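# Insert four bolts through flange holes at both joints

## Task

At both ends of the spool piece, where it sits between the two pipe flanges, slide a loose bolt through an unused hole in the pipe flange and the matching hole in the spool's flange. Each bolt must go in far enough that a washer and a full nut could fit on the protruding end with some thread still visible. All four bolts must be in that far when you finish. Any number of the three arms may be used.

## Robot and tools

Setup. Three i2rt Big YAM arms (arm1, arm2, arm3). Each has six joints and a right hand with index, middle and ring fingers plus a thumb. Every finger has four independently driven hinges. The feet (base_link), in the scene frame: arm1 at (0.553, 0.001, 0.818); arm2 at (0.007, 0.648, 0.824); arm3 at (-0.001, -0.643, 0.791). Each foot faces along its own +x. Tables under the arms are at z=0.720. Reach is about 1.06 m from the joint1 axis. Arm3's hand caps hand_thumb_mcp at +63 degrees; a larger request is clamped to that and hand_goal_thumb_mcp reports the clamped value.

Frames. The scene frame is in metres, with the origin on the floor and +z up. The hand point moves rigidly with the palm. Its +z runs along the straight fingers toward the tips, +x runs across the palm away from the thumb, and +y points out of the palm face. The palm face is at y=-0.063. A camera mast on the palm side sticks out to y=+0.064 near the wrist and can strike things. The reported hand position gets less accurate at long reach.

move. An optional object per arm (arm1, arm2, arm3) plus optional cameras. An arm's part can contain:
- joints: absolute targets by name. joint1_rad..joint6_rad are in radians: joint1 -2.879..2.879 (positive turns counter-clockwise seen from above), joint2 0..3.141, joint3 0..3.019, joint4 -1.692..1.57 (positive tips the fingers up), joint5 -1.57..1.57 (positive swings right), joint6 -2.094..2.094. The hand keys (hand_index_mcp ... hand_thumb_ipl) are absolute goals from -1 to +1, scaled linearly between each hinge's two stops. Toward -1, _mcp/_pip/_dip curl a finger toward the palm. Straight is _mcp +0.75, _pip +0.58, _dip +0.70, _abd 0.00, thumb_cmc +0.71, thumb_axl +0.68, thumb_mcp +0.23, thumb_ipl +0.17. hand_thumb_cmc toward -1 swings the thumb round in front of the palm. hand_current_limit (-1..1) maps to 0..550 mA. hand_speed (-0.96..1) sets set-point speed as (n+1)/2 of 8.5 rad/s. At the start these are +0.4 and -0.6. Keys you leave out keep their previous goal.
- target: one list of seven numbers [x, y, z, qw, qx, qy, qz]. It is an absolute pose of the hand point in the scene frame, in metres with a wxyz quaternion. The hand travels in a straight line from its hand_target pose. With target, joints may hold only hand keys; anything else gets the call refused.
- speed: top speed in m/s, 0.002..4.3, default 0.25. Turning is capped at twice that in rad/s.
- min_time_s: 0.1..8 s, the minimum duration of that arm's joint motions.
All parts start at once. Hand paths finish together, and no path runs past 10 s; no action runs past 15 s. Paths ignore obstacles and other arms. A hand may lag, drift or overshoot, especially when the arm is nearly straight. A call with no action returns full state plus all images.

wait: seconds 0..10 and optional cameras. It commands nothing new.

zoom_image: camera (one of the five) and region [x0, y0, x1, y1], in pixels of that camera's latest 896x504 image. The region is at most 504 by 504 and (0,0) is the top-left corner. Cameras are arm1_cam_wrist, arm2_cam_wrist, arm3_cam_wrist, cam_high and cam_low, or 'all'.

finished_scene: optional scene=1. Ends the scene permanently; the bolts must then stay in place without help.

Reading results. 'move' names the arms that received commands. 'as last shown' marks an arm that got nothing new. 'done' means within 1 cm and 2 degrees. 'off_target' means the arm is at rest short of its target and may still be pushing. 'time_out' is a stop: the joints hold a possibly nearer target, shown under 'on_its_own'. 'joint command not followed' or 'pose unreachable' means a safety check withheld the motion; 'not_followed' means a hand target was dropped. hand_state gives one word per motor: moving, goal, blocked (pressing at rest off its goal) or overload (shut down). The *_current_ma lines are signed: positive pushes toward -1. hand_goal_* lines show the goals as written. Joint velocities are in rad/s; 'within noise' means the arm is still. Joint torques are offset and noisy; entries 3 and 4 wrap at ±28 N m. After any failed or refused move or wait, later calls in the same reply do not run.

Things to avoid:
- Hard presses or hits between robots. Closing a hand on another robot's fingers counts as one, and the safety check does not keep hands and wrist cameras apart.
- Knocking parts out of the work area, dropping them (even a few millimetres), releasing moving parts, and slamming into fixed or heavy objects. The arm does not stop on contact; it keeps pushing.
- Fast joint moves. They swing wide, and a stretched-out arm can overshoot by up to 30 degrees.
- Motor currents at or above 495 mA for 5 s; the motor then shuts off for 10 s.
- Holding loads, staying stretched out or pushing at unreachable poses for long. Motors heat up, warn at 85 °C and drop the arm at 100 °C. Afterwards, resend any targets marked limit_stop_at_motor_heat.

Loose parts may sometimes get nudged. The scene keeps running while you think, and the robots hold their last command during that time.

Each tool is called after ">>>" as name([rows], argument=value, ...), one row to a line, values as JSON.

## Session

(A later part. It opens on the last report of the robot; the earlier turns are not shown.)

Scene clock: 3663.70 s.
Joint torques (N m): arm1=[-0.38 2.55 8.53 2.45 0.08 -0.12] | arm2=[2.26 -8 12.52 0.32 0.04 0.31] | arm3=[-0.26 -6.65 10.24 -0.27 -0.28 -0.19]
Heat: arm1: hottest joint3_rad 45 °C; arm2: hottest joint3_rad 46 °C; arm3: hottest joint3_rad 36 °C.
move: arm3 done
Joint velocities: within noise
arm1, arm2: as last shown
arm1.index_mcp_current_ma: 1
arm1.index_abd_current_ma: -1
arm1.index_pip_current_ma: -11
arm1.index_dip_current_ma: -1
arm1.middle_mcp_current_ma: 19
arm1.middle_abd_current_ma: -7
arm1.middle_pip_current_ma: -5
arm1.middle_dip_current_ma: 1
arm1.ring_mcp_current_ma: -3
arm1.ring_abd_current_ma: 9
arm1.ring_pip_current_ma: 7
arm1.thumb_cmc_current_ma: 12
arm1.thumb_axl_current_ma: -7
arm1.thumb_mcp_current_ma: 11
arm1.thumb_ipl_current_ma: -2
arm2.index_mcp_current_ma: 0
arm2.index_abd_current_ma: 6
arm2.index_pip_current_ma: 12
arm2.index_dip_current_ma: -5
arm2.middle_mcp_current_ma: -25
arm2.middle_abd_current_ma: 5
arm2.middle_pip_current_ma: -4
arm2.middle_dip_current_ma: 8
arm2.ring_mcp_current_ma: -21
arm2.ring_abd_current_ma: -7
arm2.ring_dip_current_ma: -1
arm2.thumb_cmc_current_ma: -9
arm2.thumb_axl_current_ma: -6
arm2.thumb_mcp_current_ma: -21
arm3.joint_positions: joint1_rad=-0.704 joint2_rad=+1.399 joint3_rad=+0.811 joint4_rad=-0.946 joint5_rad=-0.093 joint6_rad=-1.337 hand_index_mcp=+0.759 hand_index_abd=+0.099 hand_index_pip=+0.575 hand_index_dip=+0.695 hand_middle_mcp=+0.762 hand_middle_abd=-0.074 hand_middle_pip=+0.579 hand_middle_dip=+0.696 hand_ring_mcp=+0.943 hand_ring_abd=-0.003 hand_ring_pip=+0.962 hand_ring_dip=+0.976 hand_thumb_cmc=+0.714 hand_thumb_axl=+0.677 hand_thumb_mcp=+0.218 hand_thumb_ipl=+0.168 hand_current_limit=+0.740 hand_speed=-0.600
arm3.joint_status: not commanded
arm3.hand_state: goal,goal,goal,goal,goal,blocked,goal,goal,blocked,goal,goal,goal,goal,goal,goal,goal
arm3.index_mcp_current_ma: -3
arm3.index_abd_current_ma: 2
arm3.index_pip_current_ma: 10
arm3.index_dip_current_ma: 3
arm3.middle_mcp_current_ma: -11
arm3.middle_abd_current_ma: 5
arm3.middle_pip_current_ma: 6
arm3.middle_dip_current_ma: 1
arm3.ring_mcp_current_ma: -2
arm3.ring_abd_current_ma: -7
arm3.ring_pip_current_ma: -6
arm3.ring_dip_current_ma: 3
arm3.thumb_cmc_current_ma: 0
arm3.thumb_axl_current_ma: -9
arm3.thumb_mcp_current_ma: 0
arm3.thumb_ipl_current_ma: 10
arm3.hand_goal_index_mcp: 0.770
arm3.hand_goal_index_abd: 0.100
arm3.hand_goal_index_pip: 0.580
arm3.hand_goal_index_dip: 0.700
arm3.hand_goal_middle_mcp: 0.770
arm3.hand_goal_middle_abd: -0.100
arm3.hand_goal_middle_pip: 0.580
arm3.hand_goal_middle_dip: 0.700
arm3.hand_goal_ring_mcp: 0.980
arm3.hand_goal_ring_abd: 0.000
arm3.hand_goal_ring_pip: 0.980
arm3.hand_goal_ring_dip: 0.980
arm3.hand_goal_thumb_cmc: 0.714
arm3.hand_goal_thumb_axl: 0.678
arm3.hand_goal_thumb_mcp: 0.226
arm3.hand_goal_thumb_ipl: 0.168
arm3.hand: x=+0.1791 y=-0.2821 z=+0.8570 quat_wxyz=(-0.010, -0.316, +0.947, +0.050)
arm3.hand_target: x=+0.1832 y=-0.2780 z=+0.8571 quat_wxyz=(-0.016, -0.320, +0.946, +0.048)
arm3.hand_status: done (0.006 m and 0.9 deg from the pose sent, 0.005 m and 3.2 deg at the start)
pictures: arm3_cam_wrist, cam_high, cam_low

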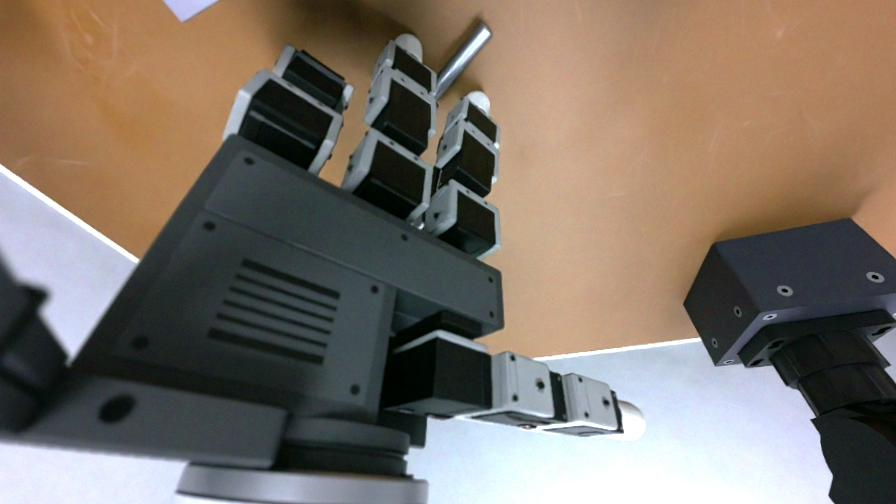

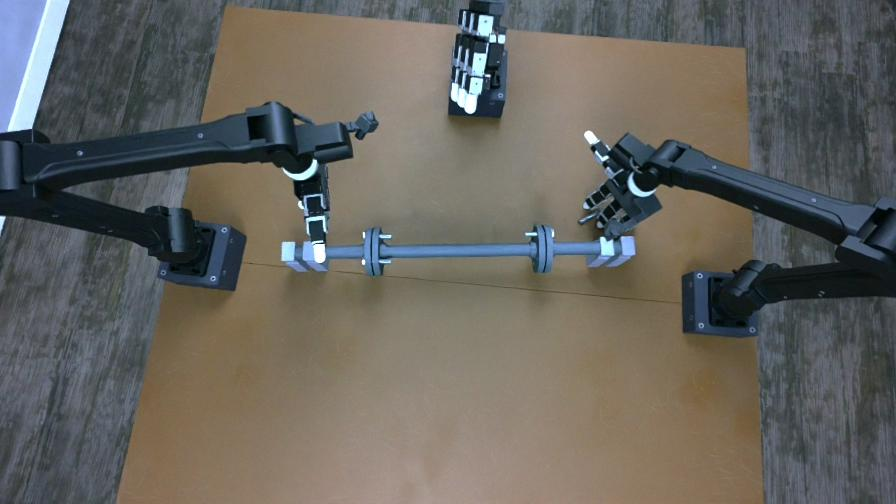

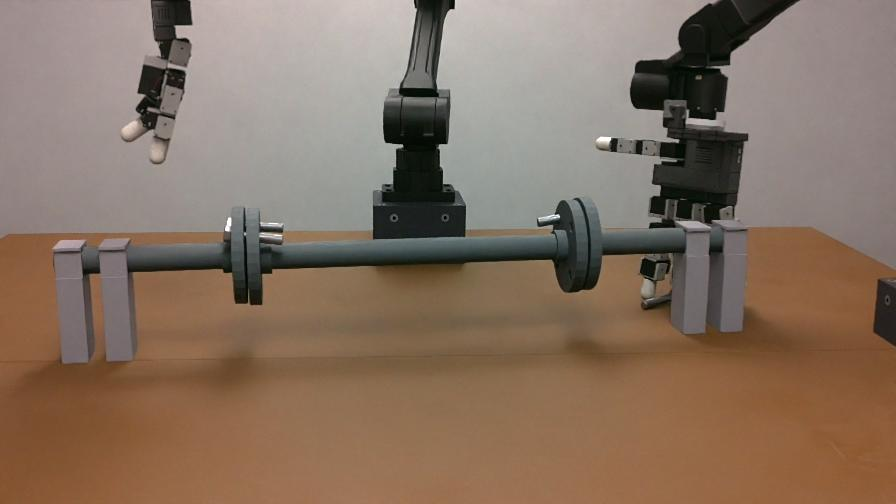

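>>> move(arm3={"target":[0.1775,-0.279,0.863,-0.016,-0.320,0.946,0.048],"speed":0.04})

>>> move(arm3={"joints":{"hand_index_abd":-0.3,"hand_middle_abd":0.3,"hand_speed":-0.8}}, cameras=["cam_low","cam_high","arm3_cam_wrist"])

>>> zoom_image(camera="cam_high", region=[560, 170, 660, 250])

>>> zoom_image(camera="arm3_cam_wrist", region=[370, 0, 530, 130])

>>> zoom_image(camera="cam_low", region=[630, 260, 690, 320])

Scene clock: 3680.57 s.
Joint torques (N m): arm1=[-0.44 2.55 8.53 2.47 0.08 -0.11] | arm2=[2.26 -8 12.51 0.32 0.04 0.32] | arm3=[0.5 -8.35 9.92 -0.39 -0.23 -0.1]
Heat: arm1: hottest joint3_rad 45 °C; arm2: hottest joint3_rad 46 °C; arm3: hottest joint3_rad 37 °C.
move: arm3 done
Joint velocities: within noise
arm1, arm2: as last shown
arm1.index_mcp_current_ma: -1
arm1.index_abd_current_ma: 3
arm1.index_pip_current_ma: -14
arm1.middle_mcp_current_ma: 18
arm1.middle_abd_current_ma: -16
arm1.middle_pip_current_ma: -6
arm1.middle_dip_current_ma: -22
arm1.ring_mcp_current_ma: 6
arm1.ring_abd_current_ma: 11
arm1.ring_pip_current_ma: 10
arm1.ring_dip_current_ma: 2
arm1.thumb_cmc_current_ma: 5
arm1.thumb_axl_current_ma: 17
arm1.thumb_mcp_current_ma: 9
arm1.thumb_ipl_current_ma: 9
arm2.index_mcp_current_ma: 3
arm2.index_abd_current_ma: 1
arm2.index_pip_current_ma: 8
arm2.index_dip_current_ma: -7
arm2.middle_mcp_current_ma: -24
arm2.middle_abd_current_ma: 2
arm2.middle_pip_current_ma: -15
arm2.middle_dip_current_ma: 6
arm2.ring_mcp_current_ma: -20
arm2.ring_abd_current_ma: -5
arm2.ring_pip_current_ma: -22
arm2.ring_dip_current_ma: -11
arm2.thumb_cmc_current_ma: -13
arm2.thumb_axl_current_ma: 2
arm2.thumb_mcp_current_ma: -23
arm2.thumb_ipl_current_ma: -2
arm3.joint_positions: joint1_rad=-0.704 joint2_rad=+1.399 joint3_rad=+0.811 joint4_rad=-0.961 joint5_rad=-0.093 joint6_rad=-1.337 hand_index_mcp=+0.758 hand_index_abd=+0.148 hand_index_pip=+0.571 hand_index_dip=+0.691 hand_middle_mcp=+0.760 hand_middle_abd=-0.081 hand_middle_pip=+0.578 hand_middle_dip=+0.696 hand_ring_mcp=+0.943 hand_ring_abd=-0.003 hand_ring_pip=+0.962 hand_ring_dip=+0.976 hand_thumb_cmc=+0.714 hand_thumb_axl=+0.677 hand_thumb_mcp=+0.218 hand_thumb_ipl=+0.168 hand_current_limit=+0.740 hand_speed=-0.600
arm3.joint_status: not commanded
arm3.hand_state: goal,blocked,goal,goal,goal,goal,goal,goal,blocked,goal,goal,goal,goal,goal,goal,goal
arm3.index_mcp_current_ma: 1
arm3.index_abd_current_ma: 6
arm3.index_pip_current_ma: 6
arm3.index_dip_current_ma: 5
arm3.middle_mcp_current_ma: -12
arm3.middle_abd_current_ma: 8
arm3.middle_pip_current_ma: 1
arm3.middle_dip_current_ma: 4
arm3.ring_mcp_current_ma: -2
arm3.ring_abd_current_ma: -8
arm3.ring_pip_current_ma: -10
arm3.ring_dip_current_ma: 1
arm3.thumb_cmc_current_ma: 3
arm3.thumb_axl_current_ma: -6
arm3.thumb_mcp_current_ma: 0
arm3.thumb_ipl_current_ma: 1
arm3.hand_goal_index_mcp: 0.770
arm3.hand_goal_index_abd: 0.100
arm3.hand_goal_index_pip: 0.580
arm3.hand_goal_index_dip: 0.700
arm3.hand_goal_middle_mcp: 0.770
arm3.hand_goal_middle_abd: -0.100
arm3.hand_goal_middle_pip: 0.580
arm3.hand_goal_middle_dip: 0.700
arm3.hand_goal_ring_mcp: 0.980
arm3.hand_goal_ring_abd: 0.000
arm3.hand_goal_ring_pip: 0.980
arm3.hand_goal_ring_dip: 0.980
arm3.hand_goal_thumb_cmc: 0.714
arm3.hand_goal_thumb_axl: 0.678
arm3.hand_goal_thumb_mcp: 0.226
arm3.hand_goal_thumb_ipl: 0.168
arm3.hand: x=+0.1768 y=-0.2848 z=+0.8564 quat_wxyz=(-0.016, -0.316, +0.948, +0.047)
arm3.hand_target: x=+0.1775 y=-0.2791 z=+0.8630 quat_wxyz=(-0.016, -0.320, +0.946, +0.048)
arm3.hand_status: done (0.009 m and 0.5 deg from the pose sent, 0.007 m and 0.9 deg at the start)
pictures: none

Scene clock: 3681.47 s.
Joint torques (N m): arm1=[-0.38 2.61 8.51 2.45 0.08 -0.12] | arm2=[2.32 -8 12.51 0.32 0.04 0.31] | arm3=[0.56 -8.35 9.88 -0.36 -0.24 -0.1]
Heat: arm1: hottest joint3_rad 45 °C; arm2: hottest joint3_rad 46 °C; arm3: hottest joint3_rad 37 °C.
move: arm3 off_target
Joint velocities: within noise
arm1.joint_positions: joint1_rad=-0.143 joint2_rad=+0.611 joint3_rad=+1.333 joint4_rad=-1.370 joint5_rad=-0.068 joint6_rad=+1.161 hand_index_mcp=+0.753 hand_index_abd=+0.000 hand_index_pip=+0.577 hand_index_dip=+0.696 hand_middle_mcp=+0.753 hand_middle_abd=+0.000 hand_middle_pip=+0.577 hand_middle_dip=+0.696 hand_ring_mcp=+0.754 hand_ring_abd=+0.000 hand_ring_pip=+0.577 hand_ring_dip=+0.696 hand_thumb_cmc=+0.714 hand_thumb_axl=+0.677 hand_thumb_mcp=+0.225 hand_thumb_ipl=+0.168 hand_current_limit=+0.400 hand_speed=-0.600
arm1.joint_status: not commanded
arm1.hand_state: goal,goal,goal,goal,goal,goal,goal,goal,goal,goal,goal,goal,goal,goal,goal,goal
arm1.index_mcp_current_ma: -3
arm1.index_abd_current_ma: -11
arm1.index_pip_current_ma: 1
arm1.index_dip_current_ma: -4
arm1.middle_mcp_current_ma: 7
arm1.middle_abd_current_ma: 0
arm1.middle_pip_current_ma: -4
arm1.middle_dip_current_ma: -1
arm1.ring_mcp_current_ma: -13
arm1.ring_abd_current_ma: 6
arm1.ring_pip_current_ma: -1
arm1.ring_dip_current_ma: 2
arm1.thumb_cmc_current_ma: 4
arm1.thumb_axl_current_ma: 1
arm1.thumb_mcp_current_ma: 5
arm1.thumb_ipl_current_ma: -7
arm1.hand_goal_index_mcp: 0.754
arm1.hand_goal_index_abd: 0.000
arm1.hand_goal_index_pip: 0.576
arm1.hand_goal_index_dip: 0.696
arm1.hand_goal_middle_mcp: 0.754
arm1.hand_goal_middle_abd: 0.000
arm1.hand_goal_middle_pip: 0.576
arm1.hand_goal_middle_dip: 0.696
arm1.hand_goal_ring_mcp: 0.754
arm1.hand_goal_ring_abd: 0.000
arm1.hand_goal_ring_pip: 0.576
arm1.hand_goal_ring_dip: 0.696
arm1.hand_goal_thumb_cmc: 0.714
arm1.hand_goal_thumb_axl: 0.678
arm1.hand_goal_thumb_mcp: 0.226
arm1.hand_goal_thumb_ipl: 0.168
arm1.hand: x=+0.3141 y=+0.0975 z=+1.3322 quat_wxyz=(+0.435, +0.150, -0.883, -0.092)
arm1.hand_target: x=+0.3163 y=+0.0987 z=+1.3429 quat_wxyz=(+0.445, +0.147, -0.878, -0.096)
arm1.hand_status: not commanded
arm2: as last shown
arm2.index_mcp_current_ma: 9
arm2.index_dip_current_ma: -4
arm2.middle_pip_current_ma: -5
arm2.middle_dip_current_ma: 9
arm2.ring_mcp_current_ma: -21
arm2.ring_abd_current_ma: -7
arm2.ring_pip_current_ma: -26
arm2.ring_dip_current_ma: -4
arm2.thumb_cmc_current_ma: -11
arm2.thumb_ipl_current_ma: 3
arm3.joint_positions: joint1_rad=-0.704 joint2_rad=+1.399 joint3_rad=+0.811 joint4_rad=-0.961 joint5_rad=-0.094 joint6_rad=-1.337 hand_index_mcp=+0.758 hand_index_abd=+0.077 hand_index_pip=+0.571 hand_index_dip=+0.692 hand_middle_mcp=+0.760 hand_middle_abd=+0.232 hand_middle_pip=+0.575 hand_middle_dip=+0.696 hand_ring_mcp=+0.943 hand_ring_abd=-0.001 hand_ring_pip=+0.962 hand_ring_dip=+0.976 hand_thumb_cmc=+0.714 hand_thumb_axl=+0.677 hand_thumb_mcp=+0.218 hand_thumb_ipl=+0.168 hand_current_limit=+0.740 hand_speed=-0.800
arm3.joint_status: hand_index_abd off_target (ended at +0.077, target -0.300); hand_middle_abd off_target (ended at +0.232, target +0.300); the others done
arm3.hand_state: goal,blocked,goal,goal,goal,blocked,goal,goal,blocked,goal,goal,goal,goal,goal,goal,goal
arm3.index_mcp_current_ma: -5
arm3.index_abd_current_ma: 107
arm3.index_pip_current_ma: 10
arm3.index_dip_current_ma: 7
arm3.middle_mcp_current_ma: -9
arm3.middle_abd_current_ma: -6
arm3.middle_pip_current_ma: 8
arm3.middle_dip_current_ma: 2
arm3.ring_mcp_current_ma: -5
arm3.ring_abd_current_ma: -12
arm3.ring_pip_current_ma: -8
arm3.ring_dip_current_ma: 0
arm3.thumb_cmc_current_ma: 5
arm3.thumb_axl_current_ma: -3
arm3.thumb_mcp_current_ma: 5
arm3.thumb_ipl_current_ma: 5
arm3.hand_goal_index_mcp: 0.770
arm3.hand_goal_index_abd: -0.300
arm3.hand_goal_index_pip: 0.580
arm3.hand_goal_index_dip: 0.700
arm3.hand_goal_middle_mcp: 0.770
arm3.hand_goal_middle_abd: 0.300
arm3.hand_goal_middle_pip: 0.580
arm3.hand_goal_middle_dip: 0.700
arm3.hand_goal_ring_mcp: 0.980
arm3.hand_goal_ring_abd: 0.000
arm3.hand_goal_ring_pip: 0.980
arm3.hand_goal_ring_dip: 0.980
arm3.hand_goal_thumb_cmc: 0.714
arm3.hand_goal_thumb_axl: 0.678
arm3.hand_goal_thumb_mcp: 0.226
arm3.hand_goal_thumb_ipl: 0.168
arm3.hand: x=+0.1769 y=-0.2845 z=+0.8567 quat_wxyz=(-0.016, -0.316, +0.948, +0.047)
arm3.hand_target: x=+0.1774 y=-0.2792 z=+0.8629 quat_wxyz=(-0.016, -0.320, +0.946, +0.048)
arm3.hand_status: not commanded
pictures: arm3_cam_wrist, cam_high, cam_low

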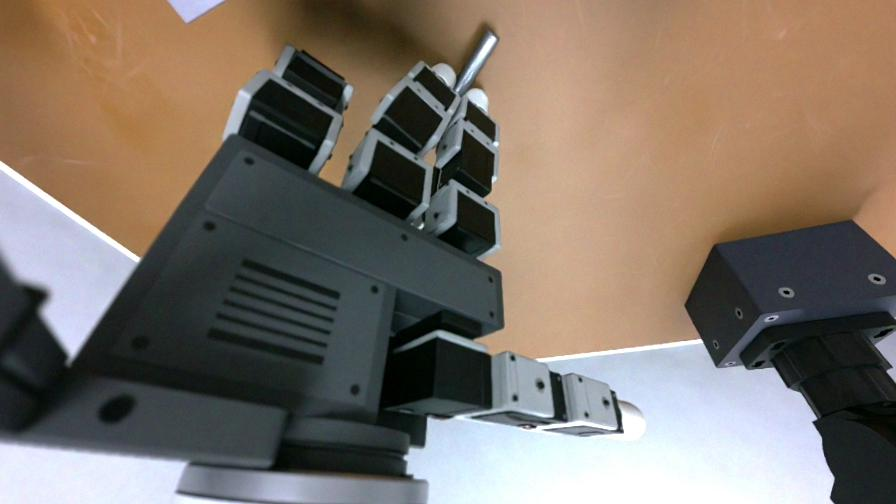

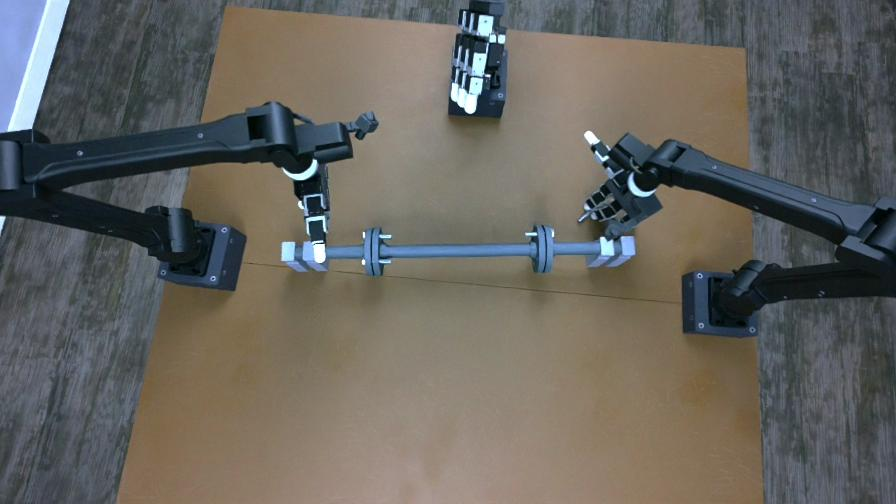

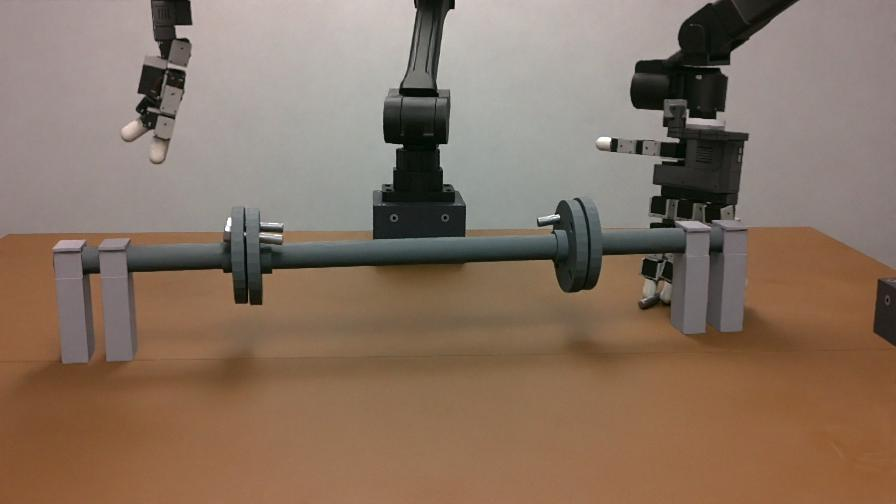

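Scaled by 5.040.

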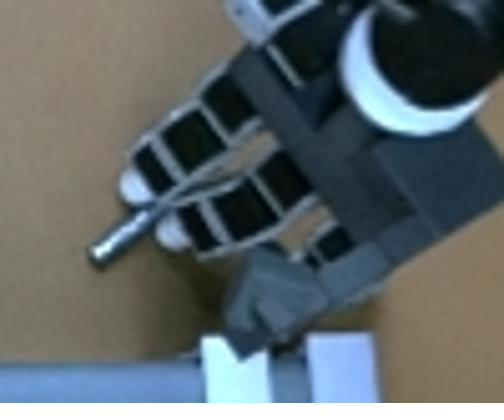

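Scaled by 3.150.

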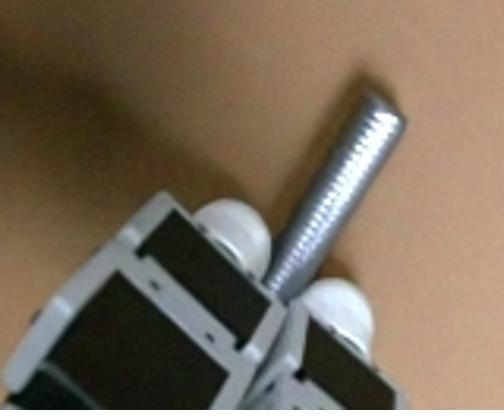

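Scaled by 8.400.

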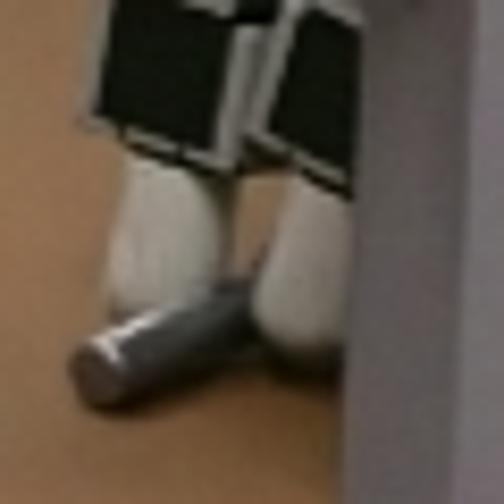

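>>> move(arm3={"joints":{"hand_index_abd":0.1,"hand_middle_abd":-0.1,"hand_speed":-0.6}})

>>> move(arm3={"target":[0.1816,-0.2890,0.866,-0.016,-0.320,0.946,0.048],"speed":0.04}, cameras=["cam_low","cam_high","arm3_cam_wrist"])

>>> zoom_image(camera="cam_high", region=[560, 170, 660, 250])

>>> zoom_image(camera="arm3_cam_wrist", region=[370, 0, 530, 130])

>>> zoom_image(camera="cam_low", region=[630, 260, 690, 320])

Scene clock: 3701.53 s.
Joint torques (N m): arm1=[-0.38 2.61 8.51 2.45 0.08 -0.12] | arm2=[2.32 -7.94 12.51 0.32 0.04 0.31] | arm3=[0.56 -8.23 9.83 -0.27 -0.21 -0.1]
Heat: arm1: hottest joint3_rad 45 °C; arm2: hottest joint3_rad 46 °C; arm3: hottest joint3_rad 38 °C.
move: arm3 done
Joint velocities: within noise
arm1, arm2: as last shown
arm1.index_mcp_current_ma: 4
arm1.index_abd_current_ma: -1
arm1.index_pip_current_ma: 14
arm1.index_dip_current_ma: 2
arm1.middle_abd_current_ma: 8
arm1.middle_pip_current_ma: -2
arm1.middle_dip_current_ma: -11
arm1.ring_mcp_current_ma: 24
arm1.ring_abd_current_ma: 21
arm1.ring_pip_current_ma: 15
arm1.ring_dip_current_ma: -6
arm1.thumb_cmc_current_ma: -14
arm1.thumb_axl_current_ma: 2
arm1.thumb_mcp_current_ma: 19
arm1.thumb_ipl_current_ma: -17
arm2.index_mcp_current_ma: 0
arm2.index_abd_current_ma: 0
arm2.index_dip_current_ma: -2
arm2.middle_mcp_current_ma: -20
arm2.middle_abd_current_ma: -2
arm2.middle_pip_current_ma: -2
arm2.middle_dip_current_ma: 4
arm2.ring_mcp_current_ma: -17
arm2.ring_abd_current_ma: -11
arm2.ring_pip_current_ma: -21
arm2.ring_dip_current_ma: -5
arm2.thumb_cmc_current_ma: -14
arm2.thumb_axl_current_ma: -1
arm2.thumb_mcp_current_ma: -20
arm2.thumb_ipl_current_ma: -9
arm3.joint_positions: joint1_rad=-0.704 joint2_rad=+1.399 joint3_rad=+0.811 joint4_rad=-0.964 joint5_rad=-0.095 joint6_rad=-1.337 hand_index_mcp=+0.756 hand_index_abd=+0.118 hand_index_pip=+0.571 hand_index_dip=+0.691 hand_middle_mcp=+0.760 hand_middle_abd=-0.092 hand_middle_pip=+0.575 hand_middle_dip=+0.696 hand_ring_mcp=+0.943 hand_ring_abd=-0.003 hand_ring_pip=+0.962 hand_ring_dip=+0.976 hand_thumb_cmc=+0.714 hand_thumb_axl=+0.677 hand_thumb_mcp=+0.218 hand_thumb_ipl=+0.168 hand_current_limit=+0.740 hand_speed=-0.600
arm3.joint_status: all done
arm3.hand_state: goal,goal,goal,goal,goal,goal,goal,goal,blocked,goal,goal,goal,goal,goal,goal,goal
arm3.index_mcp_current_ma: 0
arm3.index_abd_current_ma: 7
arm3.index_pip_current_ma: 7
arm3.index_dip_current_ma: 9
arm3.middle_mcp_current_ma: -14
arm3.middle_abd_current_ma: 3
arm3.middle_pip_current_ma: 3
arm3.middle_dip_current_ma: 3
arm3.ring_mcp_current_ma: -2
arm3.ring_abd_current_ma: -6
arm3.ring_pip_current_ma: -3
arm3.ring_dip_current_ma: 0
arm3.thumb_cmc_current_ma: 7
arm3.thumb_axl_current_ma: -1
arm3.thumb_mcp_current_ma: 6
arm3.thumb_ipl_current_ma: 3
arm3.hand_goal_index_mcp: 0.770
arm3.hand_goal_index_abd: 0.100
arm3.hand_goal_index_pip: 0.580
arm3.hand_goal_index_dip: 0.700
arm3.hand_goal_middle_mcp: 0.770
arm3.hand_goal_middle_abd: -0.100
arm3.hand_goal_middle_pip: 0.580
arm3.hand_goal_middle_dip: 0.700
arm3.hand_goal_ring_mcp: 0.980
arm3.hand_goal_ring_abd: 0.000
arm3.hand_goal_ring_pip: 0.980
arm3.hand_goal_ring_dip: 0.980
arm3.hand_goal_thumb_cmc: 0.714
arm3.hand_goal_thumb_axl: 0.678
arm3.hand_goal_thumb_mcp: 0.226
arm3.hand_goal_thumb_ipl: 0.168
arm3.hand: x=+0.1765 y=-0.2848 z=+0.8568 quat_wxyz=(-0.017, -0.316, +0.948, +0.047)
arm3.hand_target: x=+0.1774 y=-0.2791 z=+0.8629 quat_wxyz=(-0.016, -0.320, +0.946, +0.048)
arm3.hand_status: not commanded
pictures: none

Scene clock: 3702.50 s.
Joint torques (N m): arm1=[-0.38 2.55 8.51 2.48 0.08 -0.12] | arm2=[2.32 -8 12.51 0.32 0.04 0.31] | arm3=[-0.73 -9.47 9.14 -0.38 -0.21 -0.19]
Heat: arm1: hottest joint3_rad 45 °C; arm2: hottest joint3_rad 46 °C; arm3: hottest joint3_rad 38 °C.
move: arm3 done
Joint velocities: within noise
arm1: as last shown
arm1.index_mcp_current_ma: 9
arm1.index_abd_current_ma: -21
arm1.index_pip_current_ma: 7
arm1.index_dip_current_ma: -5
arm1.middle_mcp_current_ma: 2
arm1.middle_abd_current_ma: 6
arm1.middle_pip_current_ma: -10
arm1.middle_dip_current_ma: -1
arm1.ring_mcp_current_ma: 18
arm1.ring_abd_current_ma: 1
arm1.ring_pip_current_ma: 5
arm1.ring_dip_current_ma: -7
arm1.thumb_cmc_current_ma: 0
arm1.thumb_axl_current_ma: 7
arm1.thumb_mcp_current_ma: 22
arm1.thumb_ipl_current_ma: -4
arm2.joint_positions: joint1_rad=+0.328 joint2_rad=+1.291 joint3_rad=+1.217 joint4_rad=-1.464 joint5_rad=-0.001 joint6_rad=+0.078 hand_index_mcp=+0.992 hand_index_abd=-0.022 hand_index_pip=+0.591 hand_index_dip=+0.708 hand_middle_mcp=+0.948 hand_middle_abd=-0.018 hand_middle_pip=+0.958 hand_middle_dip=+0.970 hand_ring_mcp=+0.933 hand_ring_abd=-0.008 hand_ring_pip=+0.944 hand_ring_dip=+0.970 hand_thumb_cmc=+0.706 hand_thumb_axl=+0.676 hand_thumb_mcp=+0.204 hand_thumb_ipl=+0.173 hand_current_limit=+0.740 hand_speed=-0.600
arm2.joint_status: not commanded
arm2.hand_state: goal,blocked,goal,goal,blocked,goal,blocked,goal,blocked,goal,blocked,goal,goal,goal,blocked,goal
arm2.index_mcp_current_ma: 9
arm2.index_abd_current_ma: -1
arm2.index_pip_current_ma: 5
arm2.index_dip_current_ma: -5
arm2.middle_mcp_current_ma: -24
arm2.middle_abd_current_ma: 0
arm2.middle_pip_current_ma: -7
arm2.middle_dip_current_ma: 8
arm2.ring_mcp_current_ma: -22
arm2.ring_abd_current_ma: -11
arm2.ring_pip_current_ma: -22
arm2.ring_dip_current_ma: -3
arm2.thumb_cmc_current_ma: -10
arm2.thumb_axl_current_ma: 3
arm2.thumb_mcp_current_ma: -14
arm2.thumb_ipl_current_ma: -10
arm2.hand_goal_index_mcp: 1.000
arm2.hand_goal_index_abd: 0.000
arm2.hand_goal_index_pip: 0.580
arm2.hand_goal_index_dip: 0.700
arm2.hand_goal_middle_mcp: 0.980
arm2.hand_goal_middle_abd: 0.000
arm2.hand_goal_middle_pip: 0.980
arm2.hand_goal_middle_dip: 0.980
arm2.hand_goal_ring_mcp: 0.980
arm2.hand_goal_ring_abd: 0.000
arm2.hand_goal_ring_pip: 0.980
arm2.hand_goal_ring_dip: 0.980
arm2.hand_goal_thumb_cmc: 0.714
arm2.hand_goal_thumb_axl: 0.678
arm2.hand_goal_thumb_mcp: 0.226
arm2.hand_goal_thumb_ipl: 0.168
arm2.hand: x=+0.1140 y=+0.2066 z=+1.0673 quat_wxyz=(+0.020, +0.994, +0.111, +0.002)
arm2.hand_target: x=+0.1178 y=+0.2006 z=+1.0899 quat_wxyz=(+0.040, +0.994, +0.106, +0.005)
arm2.hand_status: not commanded
arm3.joint_positions: joint1_rad=-0.714 joint2_rad=+1.397 joint3_rad=+0.811 joint4_rad=-0.974 joint5_rad=-0.095 joint6_rad=-1.355 hand_index_mcp=+0.748 hand_index_abd=+0.146 hand_index_pip=+0.571 hand_index_dip=+0.691 hand_middle_mcp=+0.760 hand_middle_abd=-0.092 hand_middle_pip=+0.575 hand_middle_dip=+0.696 hand_ring_mcp=+0.943 hand_ring_abd=-0.003 hand_ring_pip=+0.962 hand_ring_dip=+0.976 hand_thumb_cmc=+0.714 hand_thumb_axl=+0.677 hand_thumb_mcp=+0.218 hand_thumb_ipl=+0.168 hand_current_limit=+0.740 hand_speed=-0.600
arm3.joint_status: not commanded
arm3.hand_state: blocked,blocked,goal,goal,goal,goal,goal,goal,blocked,goal,goal,goal,goal,goal,goal,goal
arm3.index_mcp_current_ma: -1
arm3.index_abd_current_ma: 10
arm3.index_pip_current_ma: 3
arm3.index_dip_current_ma: 4
arm3.middle_mcp_current_ma: -11
arm3.middle_abd_current_ma: 4
arm3.middle_pip_current_ma: 5
arm3.middle_dip_current_ma: 5
arm3.ring_mcp_current_ma: -11
arm3.ring_abd_current_ma: -7
arm3.ring_pip_current_ma: -6
arm3.ring_dip_current_ma: 4
arm3.thumb_cmc_current_ma: 0
arm3.thumb_axl_current_ma: -6
arm3.thumb_mcp_current_ma: 6
arm3.thumb_ipl_current_ma: 1
arm3.hand_goal_index_mcp: 0.770
arm3.hand_goal_index_abd: 0.100
arm3.hand_goal_index_pip: 0.580
arm3.hand_goal_index_dip: 0.700
arm3.hand_goal_middle_mcp: 0.770
arm3.hand_goal_middle_abd: -0.100
arm3.hand_goal_middle_pip: 0.580
arm3.hand_goal_middle_dip: 0.700
arm3.hand_goal_ring_mcp: 0.980
arm3.hand_goal_ring_abd: 0.000
arm3.hand_goal_ring_pip: 0.980
arm3.hand_goal_ring_dip: 0.980
arm3.hand_goal_thumb_cmc: 0.714
arm3.hand_goal_thumb_axl: 0.678
arm3.hand_goal_thumb_mcp: 0.226
arm3.hand_goal_thumb_ipl: 0.168
arm3.hand: x=+0.1770 y=-0.2889 z=+0.8571 quat_wxyz=(-0.020, -0.319, +0.946, +0.045)
arm3.hand_target: x=+0.1814 y=-0.2890 z=+0.8658 quat_wxyz=(-0.016, -0.320, +0.946, +0.048)
arm3.hand_status: done (0.010 m and 0.6 deg from the pose sent, 0.011 m and 0.5 deg at the start)
pictures: arm3_cam_wrist, cam_high, cam_low

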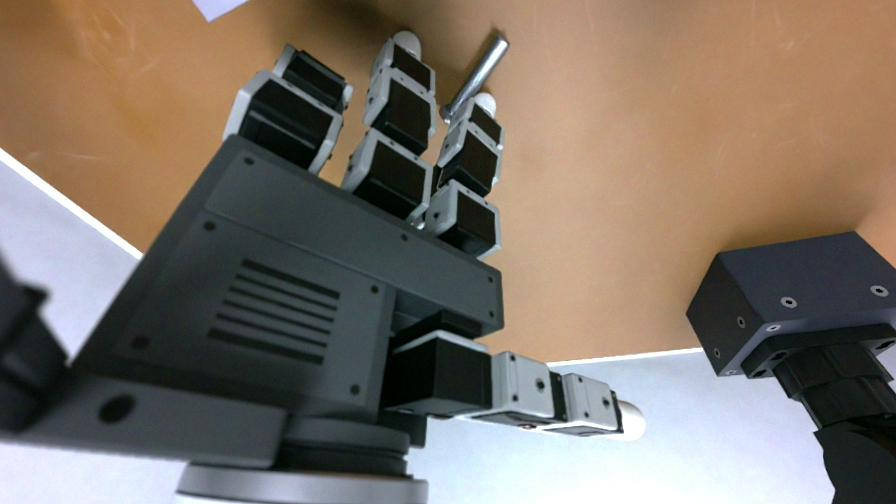

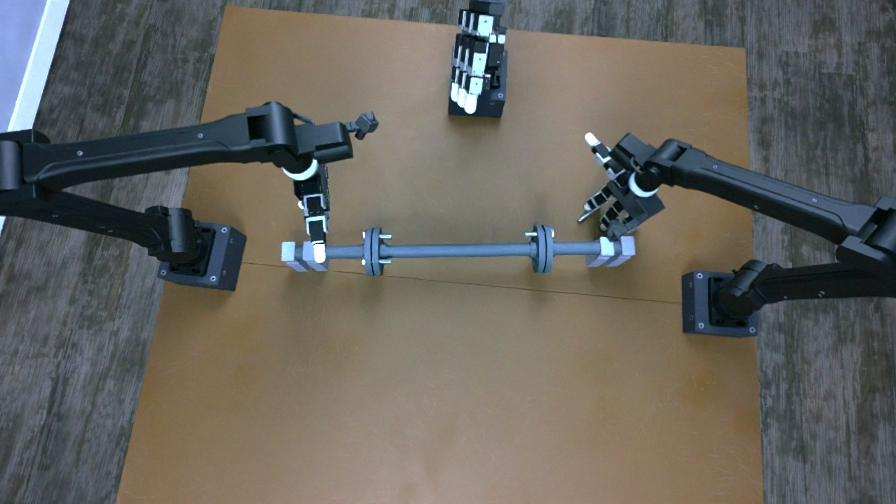

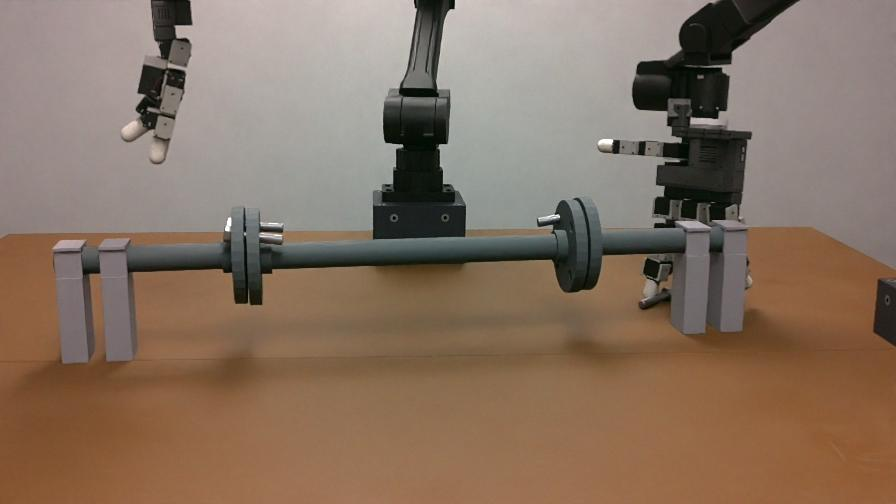

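Scaled by 5.040.

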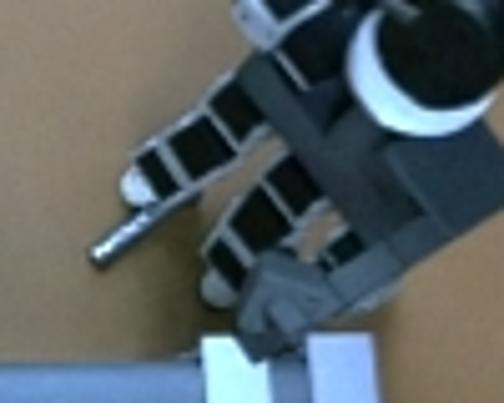

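Scaled by 3.150.

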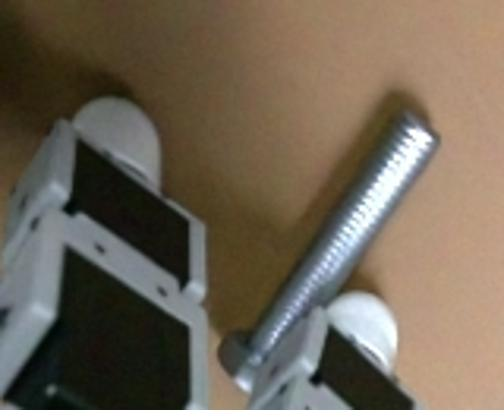

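Scaled by 8.400.

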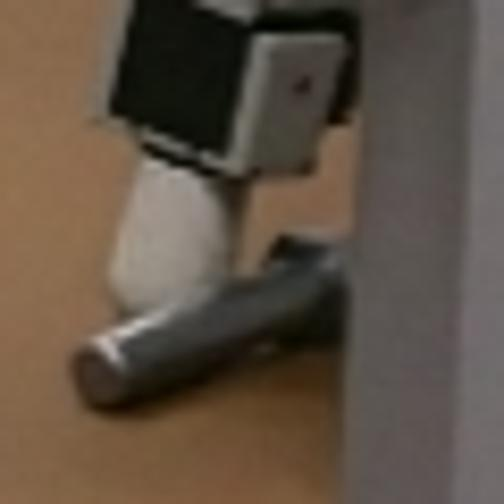

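>>> move(arm3={"target":[0.1906,-0.2870,0.876,-0.016,-0.320,0.946,0.048],"speed":0.05})

>>> move(arm3={"target":[0.1890,-0.2860,0.861,-0.016,-0.320,0.946,0.048],"speed":0.04}, cameras=["cam_low","cam_high","arm3_cam_wrist"])

>>> zoom_image(camera="cam_high", region=[560, 170, 660, 250])

>>> zoom_image(camera="arm3_cam_wrist", region=[370, 0, 530, 130])

>>> zoom_image(camera="cam_low", region=[630, 260, 690, 320])

Scene clock: 3725.77 s.
Joint torques (N m): arm1=[-0.44 2.55 8.51 2.45 0.08 -0.12] | arm2=[2.32 -8 12.51 0.32 0.04 0.31] | arm3=[-0.73 -9.17 11.59 -0.35 -0.18 -0.19]
Heat: arm1: hottest joint3_rad 45 °C; arm2: hottest joint3_rad 46 °C; arm3: hottest joint3_rad 38 °C.
move: arm3 off_target
Joint velocities: within noise
arm1, arm2: as last shown
arm1.index_mcp_current_ma: -9
arm1.index_abd_current_ma: 12
arm1.index_pip_current_ma: -10
arm1.index_dip_current_ma: 0
arm1.middle_mcp_current_ma: 1
arm1.middle_abd_current_ma: -27
arm1.middle_pip_current_ma: 7
arm1.middle_dip_current_ma: -8
arm1.ring_mcp_current_ma: 29
arm1.ring_abd_current_ma: 13
arm1.ring_pip_current_ma: 1
arm1.thumb_cmc_current_ma: -4
arm1.thumb_mcp_current_ma: -8
arm1.thumb_ipl_current_ma: -10
arm2.index_mcp_current_ma: 5
arm2.index_abd_current_ma: 3
arm2.index_pip_current_ma: 7
arm2.index_dip_current_ma: -8
arm2.middle_mcp_current_ma: -27
arm2.middle_pip_current_ma: -13
arm2.middle_dip_current_ma: 2
arm2.ring_mcp_current_ma: -21
arm2.ring_abd_current_ma: -8
arm2.ring_pip_current_ma: -25
arm2.ring_dip_current_ma: -5
arm2.thumb_cmc_current_ma: -12
arm2.thumb_axl_current_ma: -4
arm2.thumb_mcp_current_ma: -19
arm2.thumb_ipl_current_ma: -1
arm3.joint_positions: joint1_rad=-0.730 joint2_rad=+1.397 joint3_rad=+0.816 joint4_rad=-1.009 joint5_rad=-0.096 joint6_rad=-1.370 hand_index_mcp=+0.739 hand_index_abd=+0.148 hand_index_pip=+0.567 hand_index_dip=+0.691 hand_middle_mcp=+0.760 hand_middle_abd=-0.092 hand_middle_pip=+0.575 hand_middle_dip=+0.696 hand_ring_mcp=+0.943 hand_ring_abd=-0.006 hand_ring_pip=+0.962 hand_ring_dip=+0.976 hand_thumb_cmc=+0.714 hand_thumb_axl=+0.677 hand_thumb_mcp=+0.218 hand_thumb_ipl=+0.168 hand_current_limit=+0.740 hand_speed=-0.600
arm3.joint_status: not commanded
arm3.hand_state: blocked,blocked,goal,goal,goal,goal,goal,goal,blocked,goal,goal,goal,goal,goal,goal,goal
arm3.index_mcp_current_ma: 0
arm3.index_abd_current_ma: 6
arm3.index_pip_current_ma: 8
arm3.index_dip_current_ma: 4
arm3.middle_mcp_current_ma: -7
arm3.middle_abd_current_ma: 5
arm3.middle_pip_current_ma: 3
arm3.middle_dip_current_ma: 3
arm3.ring_mcp_current_ma: -4
arm3.ring_abd_current_ma: -8
arm3.ring_pip_current_ma: -8
arm3.ring_dip_current_ma: -4
arm3.thumb_cmc_current_ma: 4
arm3.thumb_axl_current_ma: -7
arm3.thumb_mcp_current_ma: -1
arm3.thumb_ipl_current_ma: 7
arm3.hand_goal_index_mcp: 0.770
arm3.hand_goal_index_abd: 0.100
arm3.hand_goal_index_pip: 0.580
arm3.hand_goal_index_dip: 0.700
arm3.hand_goal_middle_mcp: 0.770
arm3.hand_goal_middle_abd: -0.100
arm3.hand_goal_middle_pip: 0.580
arm3.hand_goal_middle_dip: 0.700
arm3.hand_goal_ring_mcp: 0.980
arm3.hand_goal_ring_abd: 0.000
arm3.hand_goal_ring_pip: 0.980
arm3.hand_goal_ring_dip: 0.980
arm3.hand_goal_thumb_cmc: 0.714
arm3.hand_goal_thumb_axl: 0.678
arm3.hand_goal_thumb_mcp: 0.226
arm3.hand_goal_thumb_ipl: 0.168
arm3.hand: x=+0.1772 y=-0.2969 z=+0.8575 quat_wxyz=(-0.033, -0.318, +0.947, +0.038)
arm3.hand_target: x=+0.1902 y=-0.2874 z=+0.8760 quat_wxyz=(-0.016, -0.320, +0.946, +0.048)
arm3.hand_status: off_target (0.025 m and 2.2 deg from the pose sent, 0.023 m and 0.6 deg at the start)
pictures: none

Scene clock: 3726.73 s.
Joint torques (N m): arm1=[-0.32 2.55 8.53 2.47 0.08 -0.12] | arm2=[2.32 -8 12.51 0.32 0.04 0.32] | arm3=[-0.44 -7.41 9.76 0.8 -0.18 -0.15]
Heat: arm1: hottest joint3_rad 45 °C; arm2: hottest joint3_rad 46 °C; arm3: hottest joint3_rad 38 °C.
move: arm3 off_target
Joint velocities: within noise
arm1, arm2: as last shown
arm1.index_mcp_current_ma: -4
arm1.index_abd_current_ma: -6
arm1.index_pip_current_ma: -12
arm1.index_dip_current_ma: 8
arm1.middle_mcp_current_ma: 0
arm1.middle_abd_current_ma: -7
arm1.middle_pip_current_ma: 3
arm1.middle_dip_current_ma: -15
arm1.ring_mcp_current_ma: 23
arm1.ring_abd_current_ma: 5
arm1.ring_pip_current_ma: -1
arm1.ring_dip_current_ma: -28
arm1.thumb_cmc_current_ma: -26
arm1.thumb_axl_current_ma: -1
arm1.thumb_mcp_current_ma: 11
arm1.thumb_ipl_current_ma: 10
arm2.index_mcp_current_ma: -2
arm2.index_abd_current_ma: 1
arm2.index_pip_current_ma: 9
arm2.index_dip_current_ma: -1
arm2.middle_mcp_current_ma: -26
arm2.middle_abd_current_ma: -5
arm2.middle_pip_current_ma: -3
arm2.middle_dip_current_ma: 8
arm2.ring_mcp_current_ma: -25
arm2.ring_abd_current_ma: -6
arm2.ring_pip_current_ma: -18
arm2.ring_dip_current_ma: -8
arm2.thumb_cmc_current_ma: -9
arm2.thumb_axl_current_ma: 2
arm2.thumb_mcp_current_ma: -18
arm2.thumb_ipl_current_ma: -9
arm3.joint_positions: joint1_rad=-0.730 joint2_rad=+1.398 joint3_rad=+0.816 joint4_rad=-0.991 joint5_rad=-0.096 joint6_rad=-1.370 hand_index_mcp=+0.750 hand_index_abd=+0.104 hand_index_pip=+0.568 hand_index_dip=+0.692 hand_middle_mcp=+0.760 hand_middle_abd=-0.092 hand_middle_pip=+0.575 hand_middle_dip=+0.696 hand_ring_mcp=+0.943 hand_ring_abd=-0.006 hand_ring_pip=+0.962 hand_ring_dip=+0.976 hand_thumb_cmc=+0.714 hand_thumb_axl=+0.677 hand_thumb_mcp=+0.218 hand_thumb_ipl=+0.168 hand_current_limit=+0.740 hand_speed=-0.600
arm3.joint_status: not commanded
arm3.hand_state: blocked,goal,goal,goal,goal,goal,goal,goal,blocked,goal,goal,goal,goal,goal,goal,goal
arm3.index_mcp_current_ma: -1
arm3.index_abd_current_ma: 8
arm3.index_pip_current_ma: 6
arm3.index_dip_current_ma: 4
arm3.middle_mcp_current_ma: -9
arm3.middle_abd_current_ma: -1
arm3.middle_pip_current_ma: 2
arm3.middle_dip_current_ma: 5
arm3.ring_mcp_current_ma: -7
arm3.ring_abd_current_ma: -7
arm3.ring_pip_current_ma: -5
arm3.ring_dip_current_ma: 3
arm3.thumb_cmc_current_ma: 6
arm3.thumb_axl_current_ma: -2
arm3.thumb_mcp_current_ma: 1
arm3.thumb_ipl_current_ma: 4
arm3.hand_goal_index_mcp: 0.770
arm3.hand_goal_index_abd: 0.100
arm3.hand_goal_index_pip: 0.580
arm3.hand_goal_index_dip: 0.700
arm3.hand_goal_middle_mcp: 0.770
arm3.hand_goal_middle_abd: -0.100
arm3.hand_goal_middle_pip: 0.580
arm3.hand_goal_middle_dip: 0.700
arm3.hand_goal_ring_mcp: 0.980
arm3.hand_goal_ring_abd: 0.000
arm3.hand_goal_ring_pip: 0.980
arm3.hand_goal_ring_dip: 0.980
arm3.hand_goal_thumb_cmc: 0.714
arm3.hand_goal_thumb_axl: 0.678
arm3.hand_goal_thumb_mcp: 0.226
arm3.hand_goal_thumb_ipl: 0.168
arm3.hand: x=+0.1800 y=-0.2937 z=+0.8579 quat_wxyz=(-0.025, -0.318, +0.947, +0.042)
arm3.hand_target: x=+0.1889 y=-0.2862 z=+0.8612 quat_wxyz=(-0.016, -0.320, +0.946, +0.048)
arm3.hand_status: off_target (0.012 m and 1.3 deg from the pose sent, 0.016 m and 2.2 deg at the start)
pictures: arm3_cam_wrist, cam_high, cam_low

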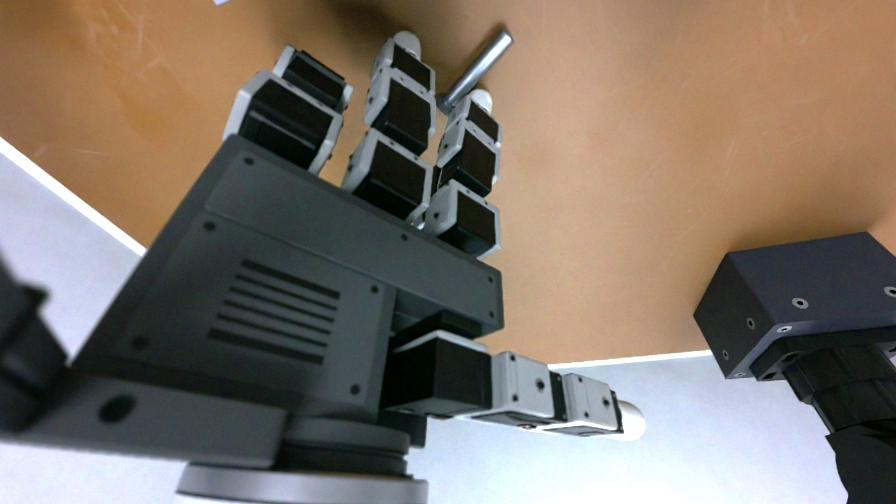

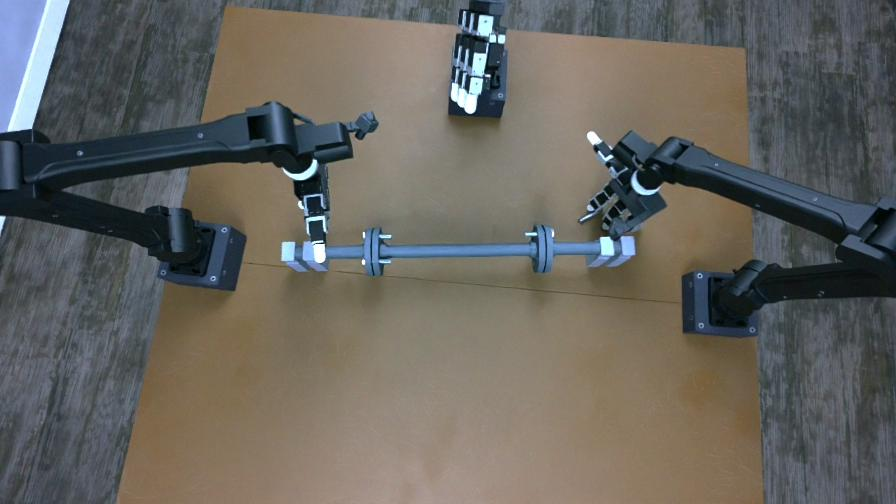

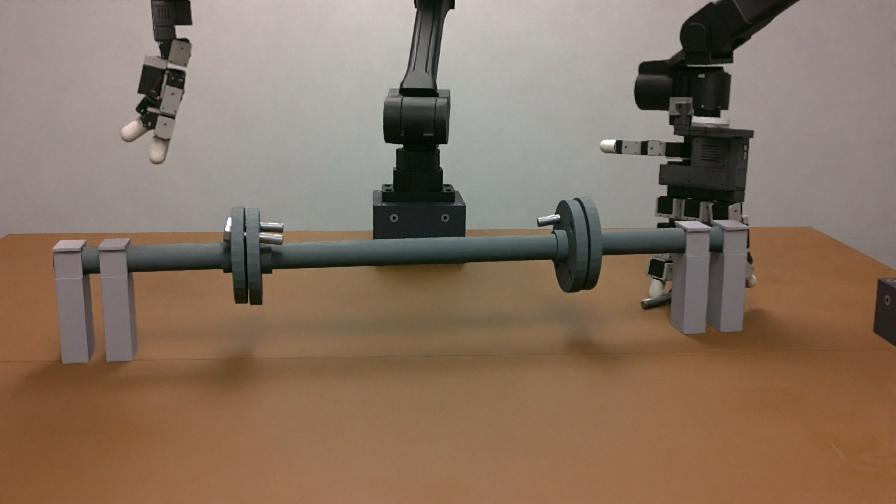

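Scaled by 5.040.

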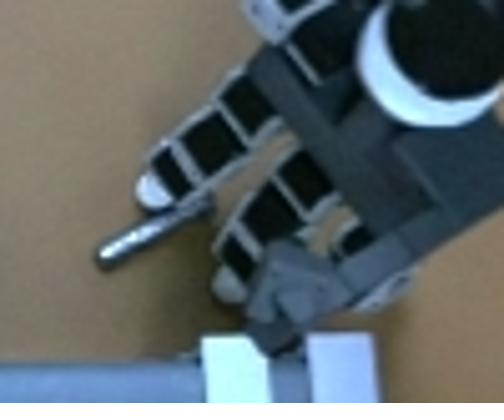

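Scaled by 3.150.

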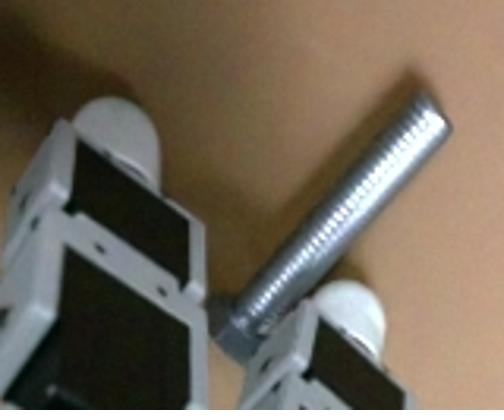

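Scaled by 8.400.

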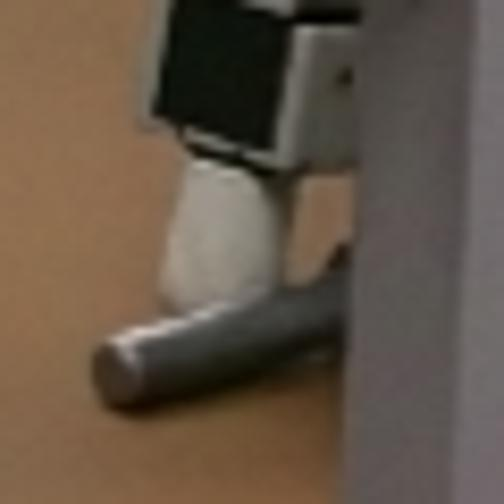

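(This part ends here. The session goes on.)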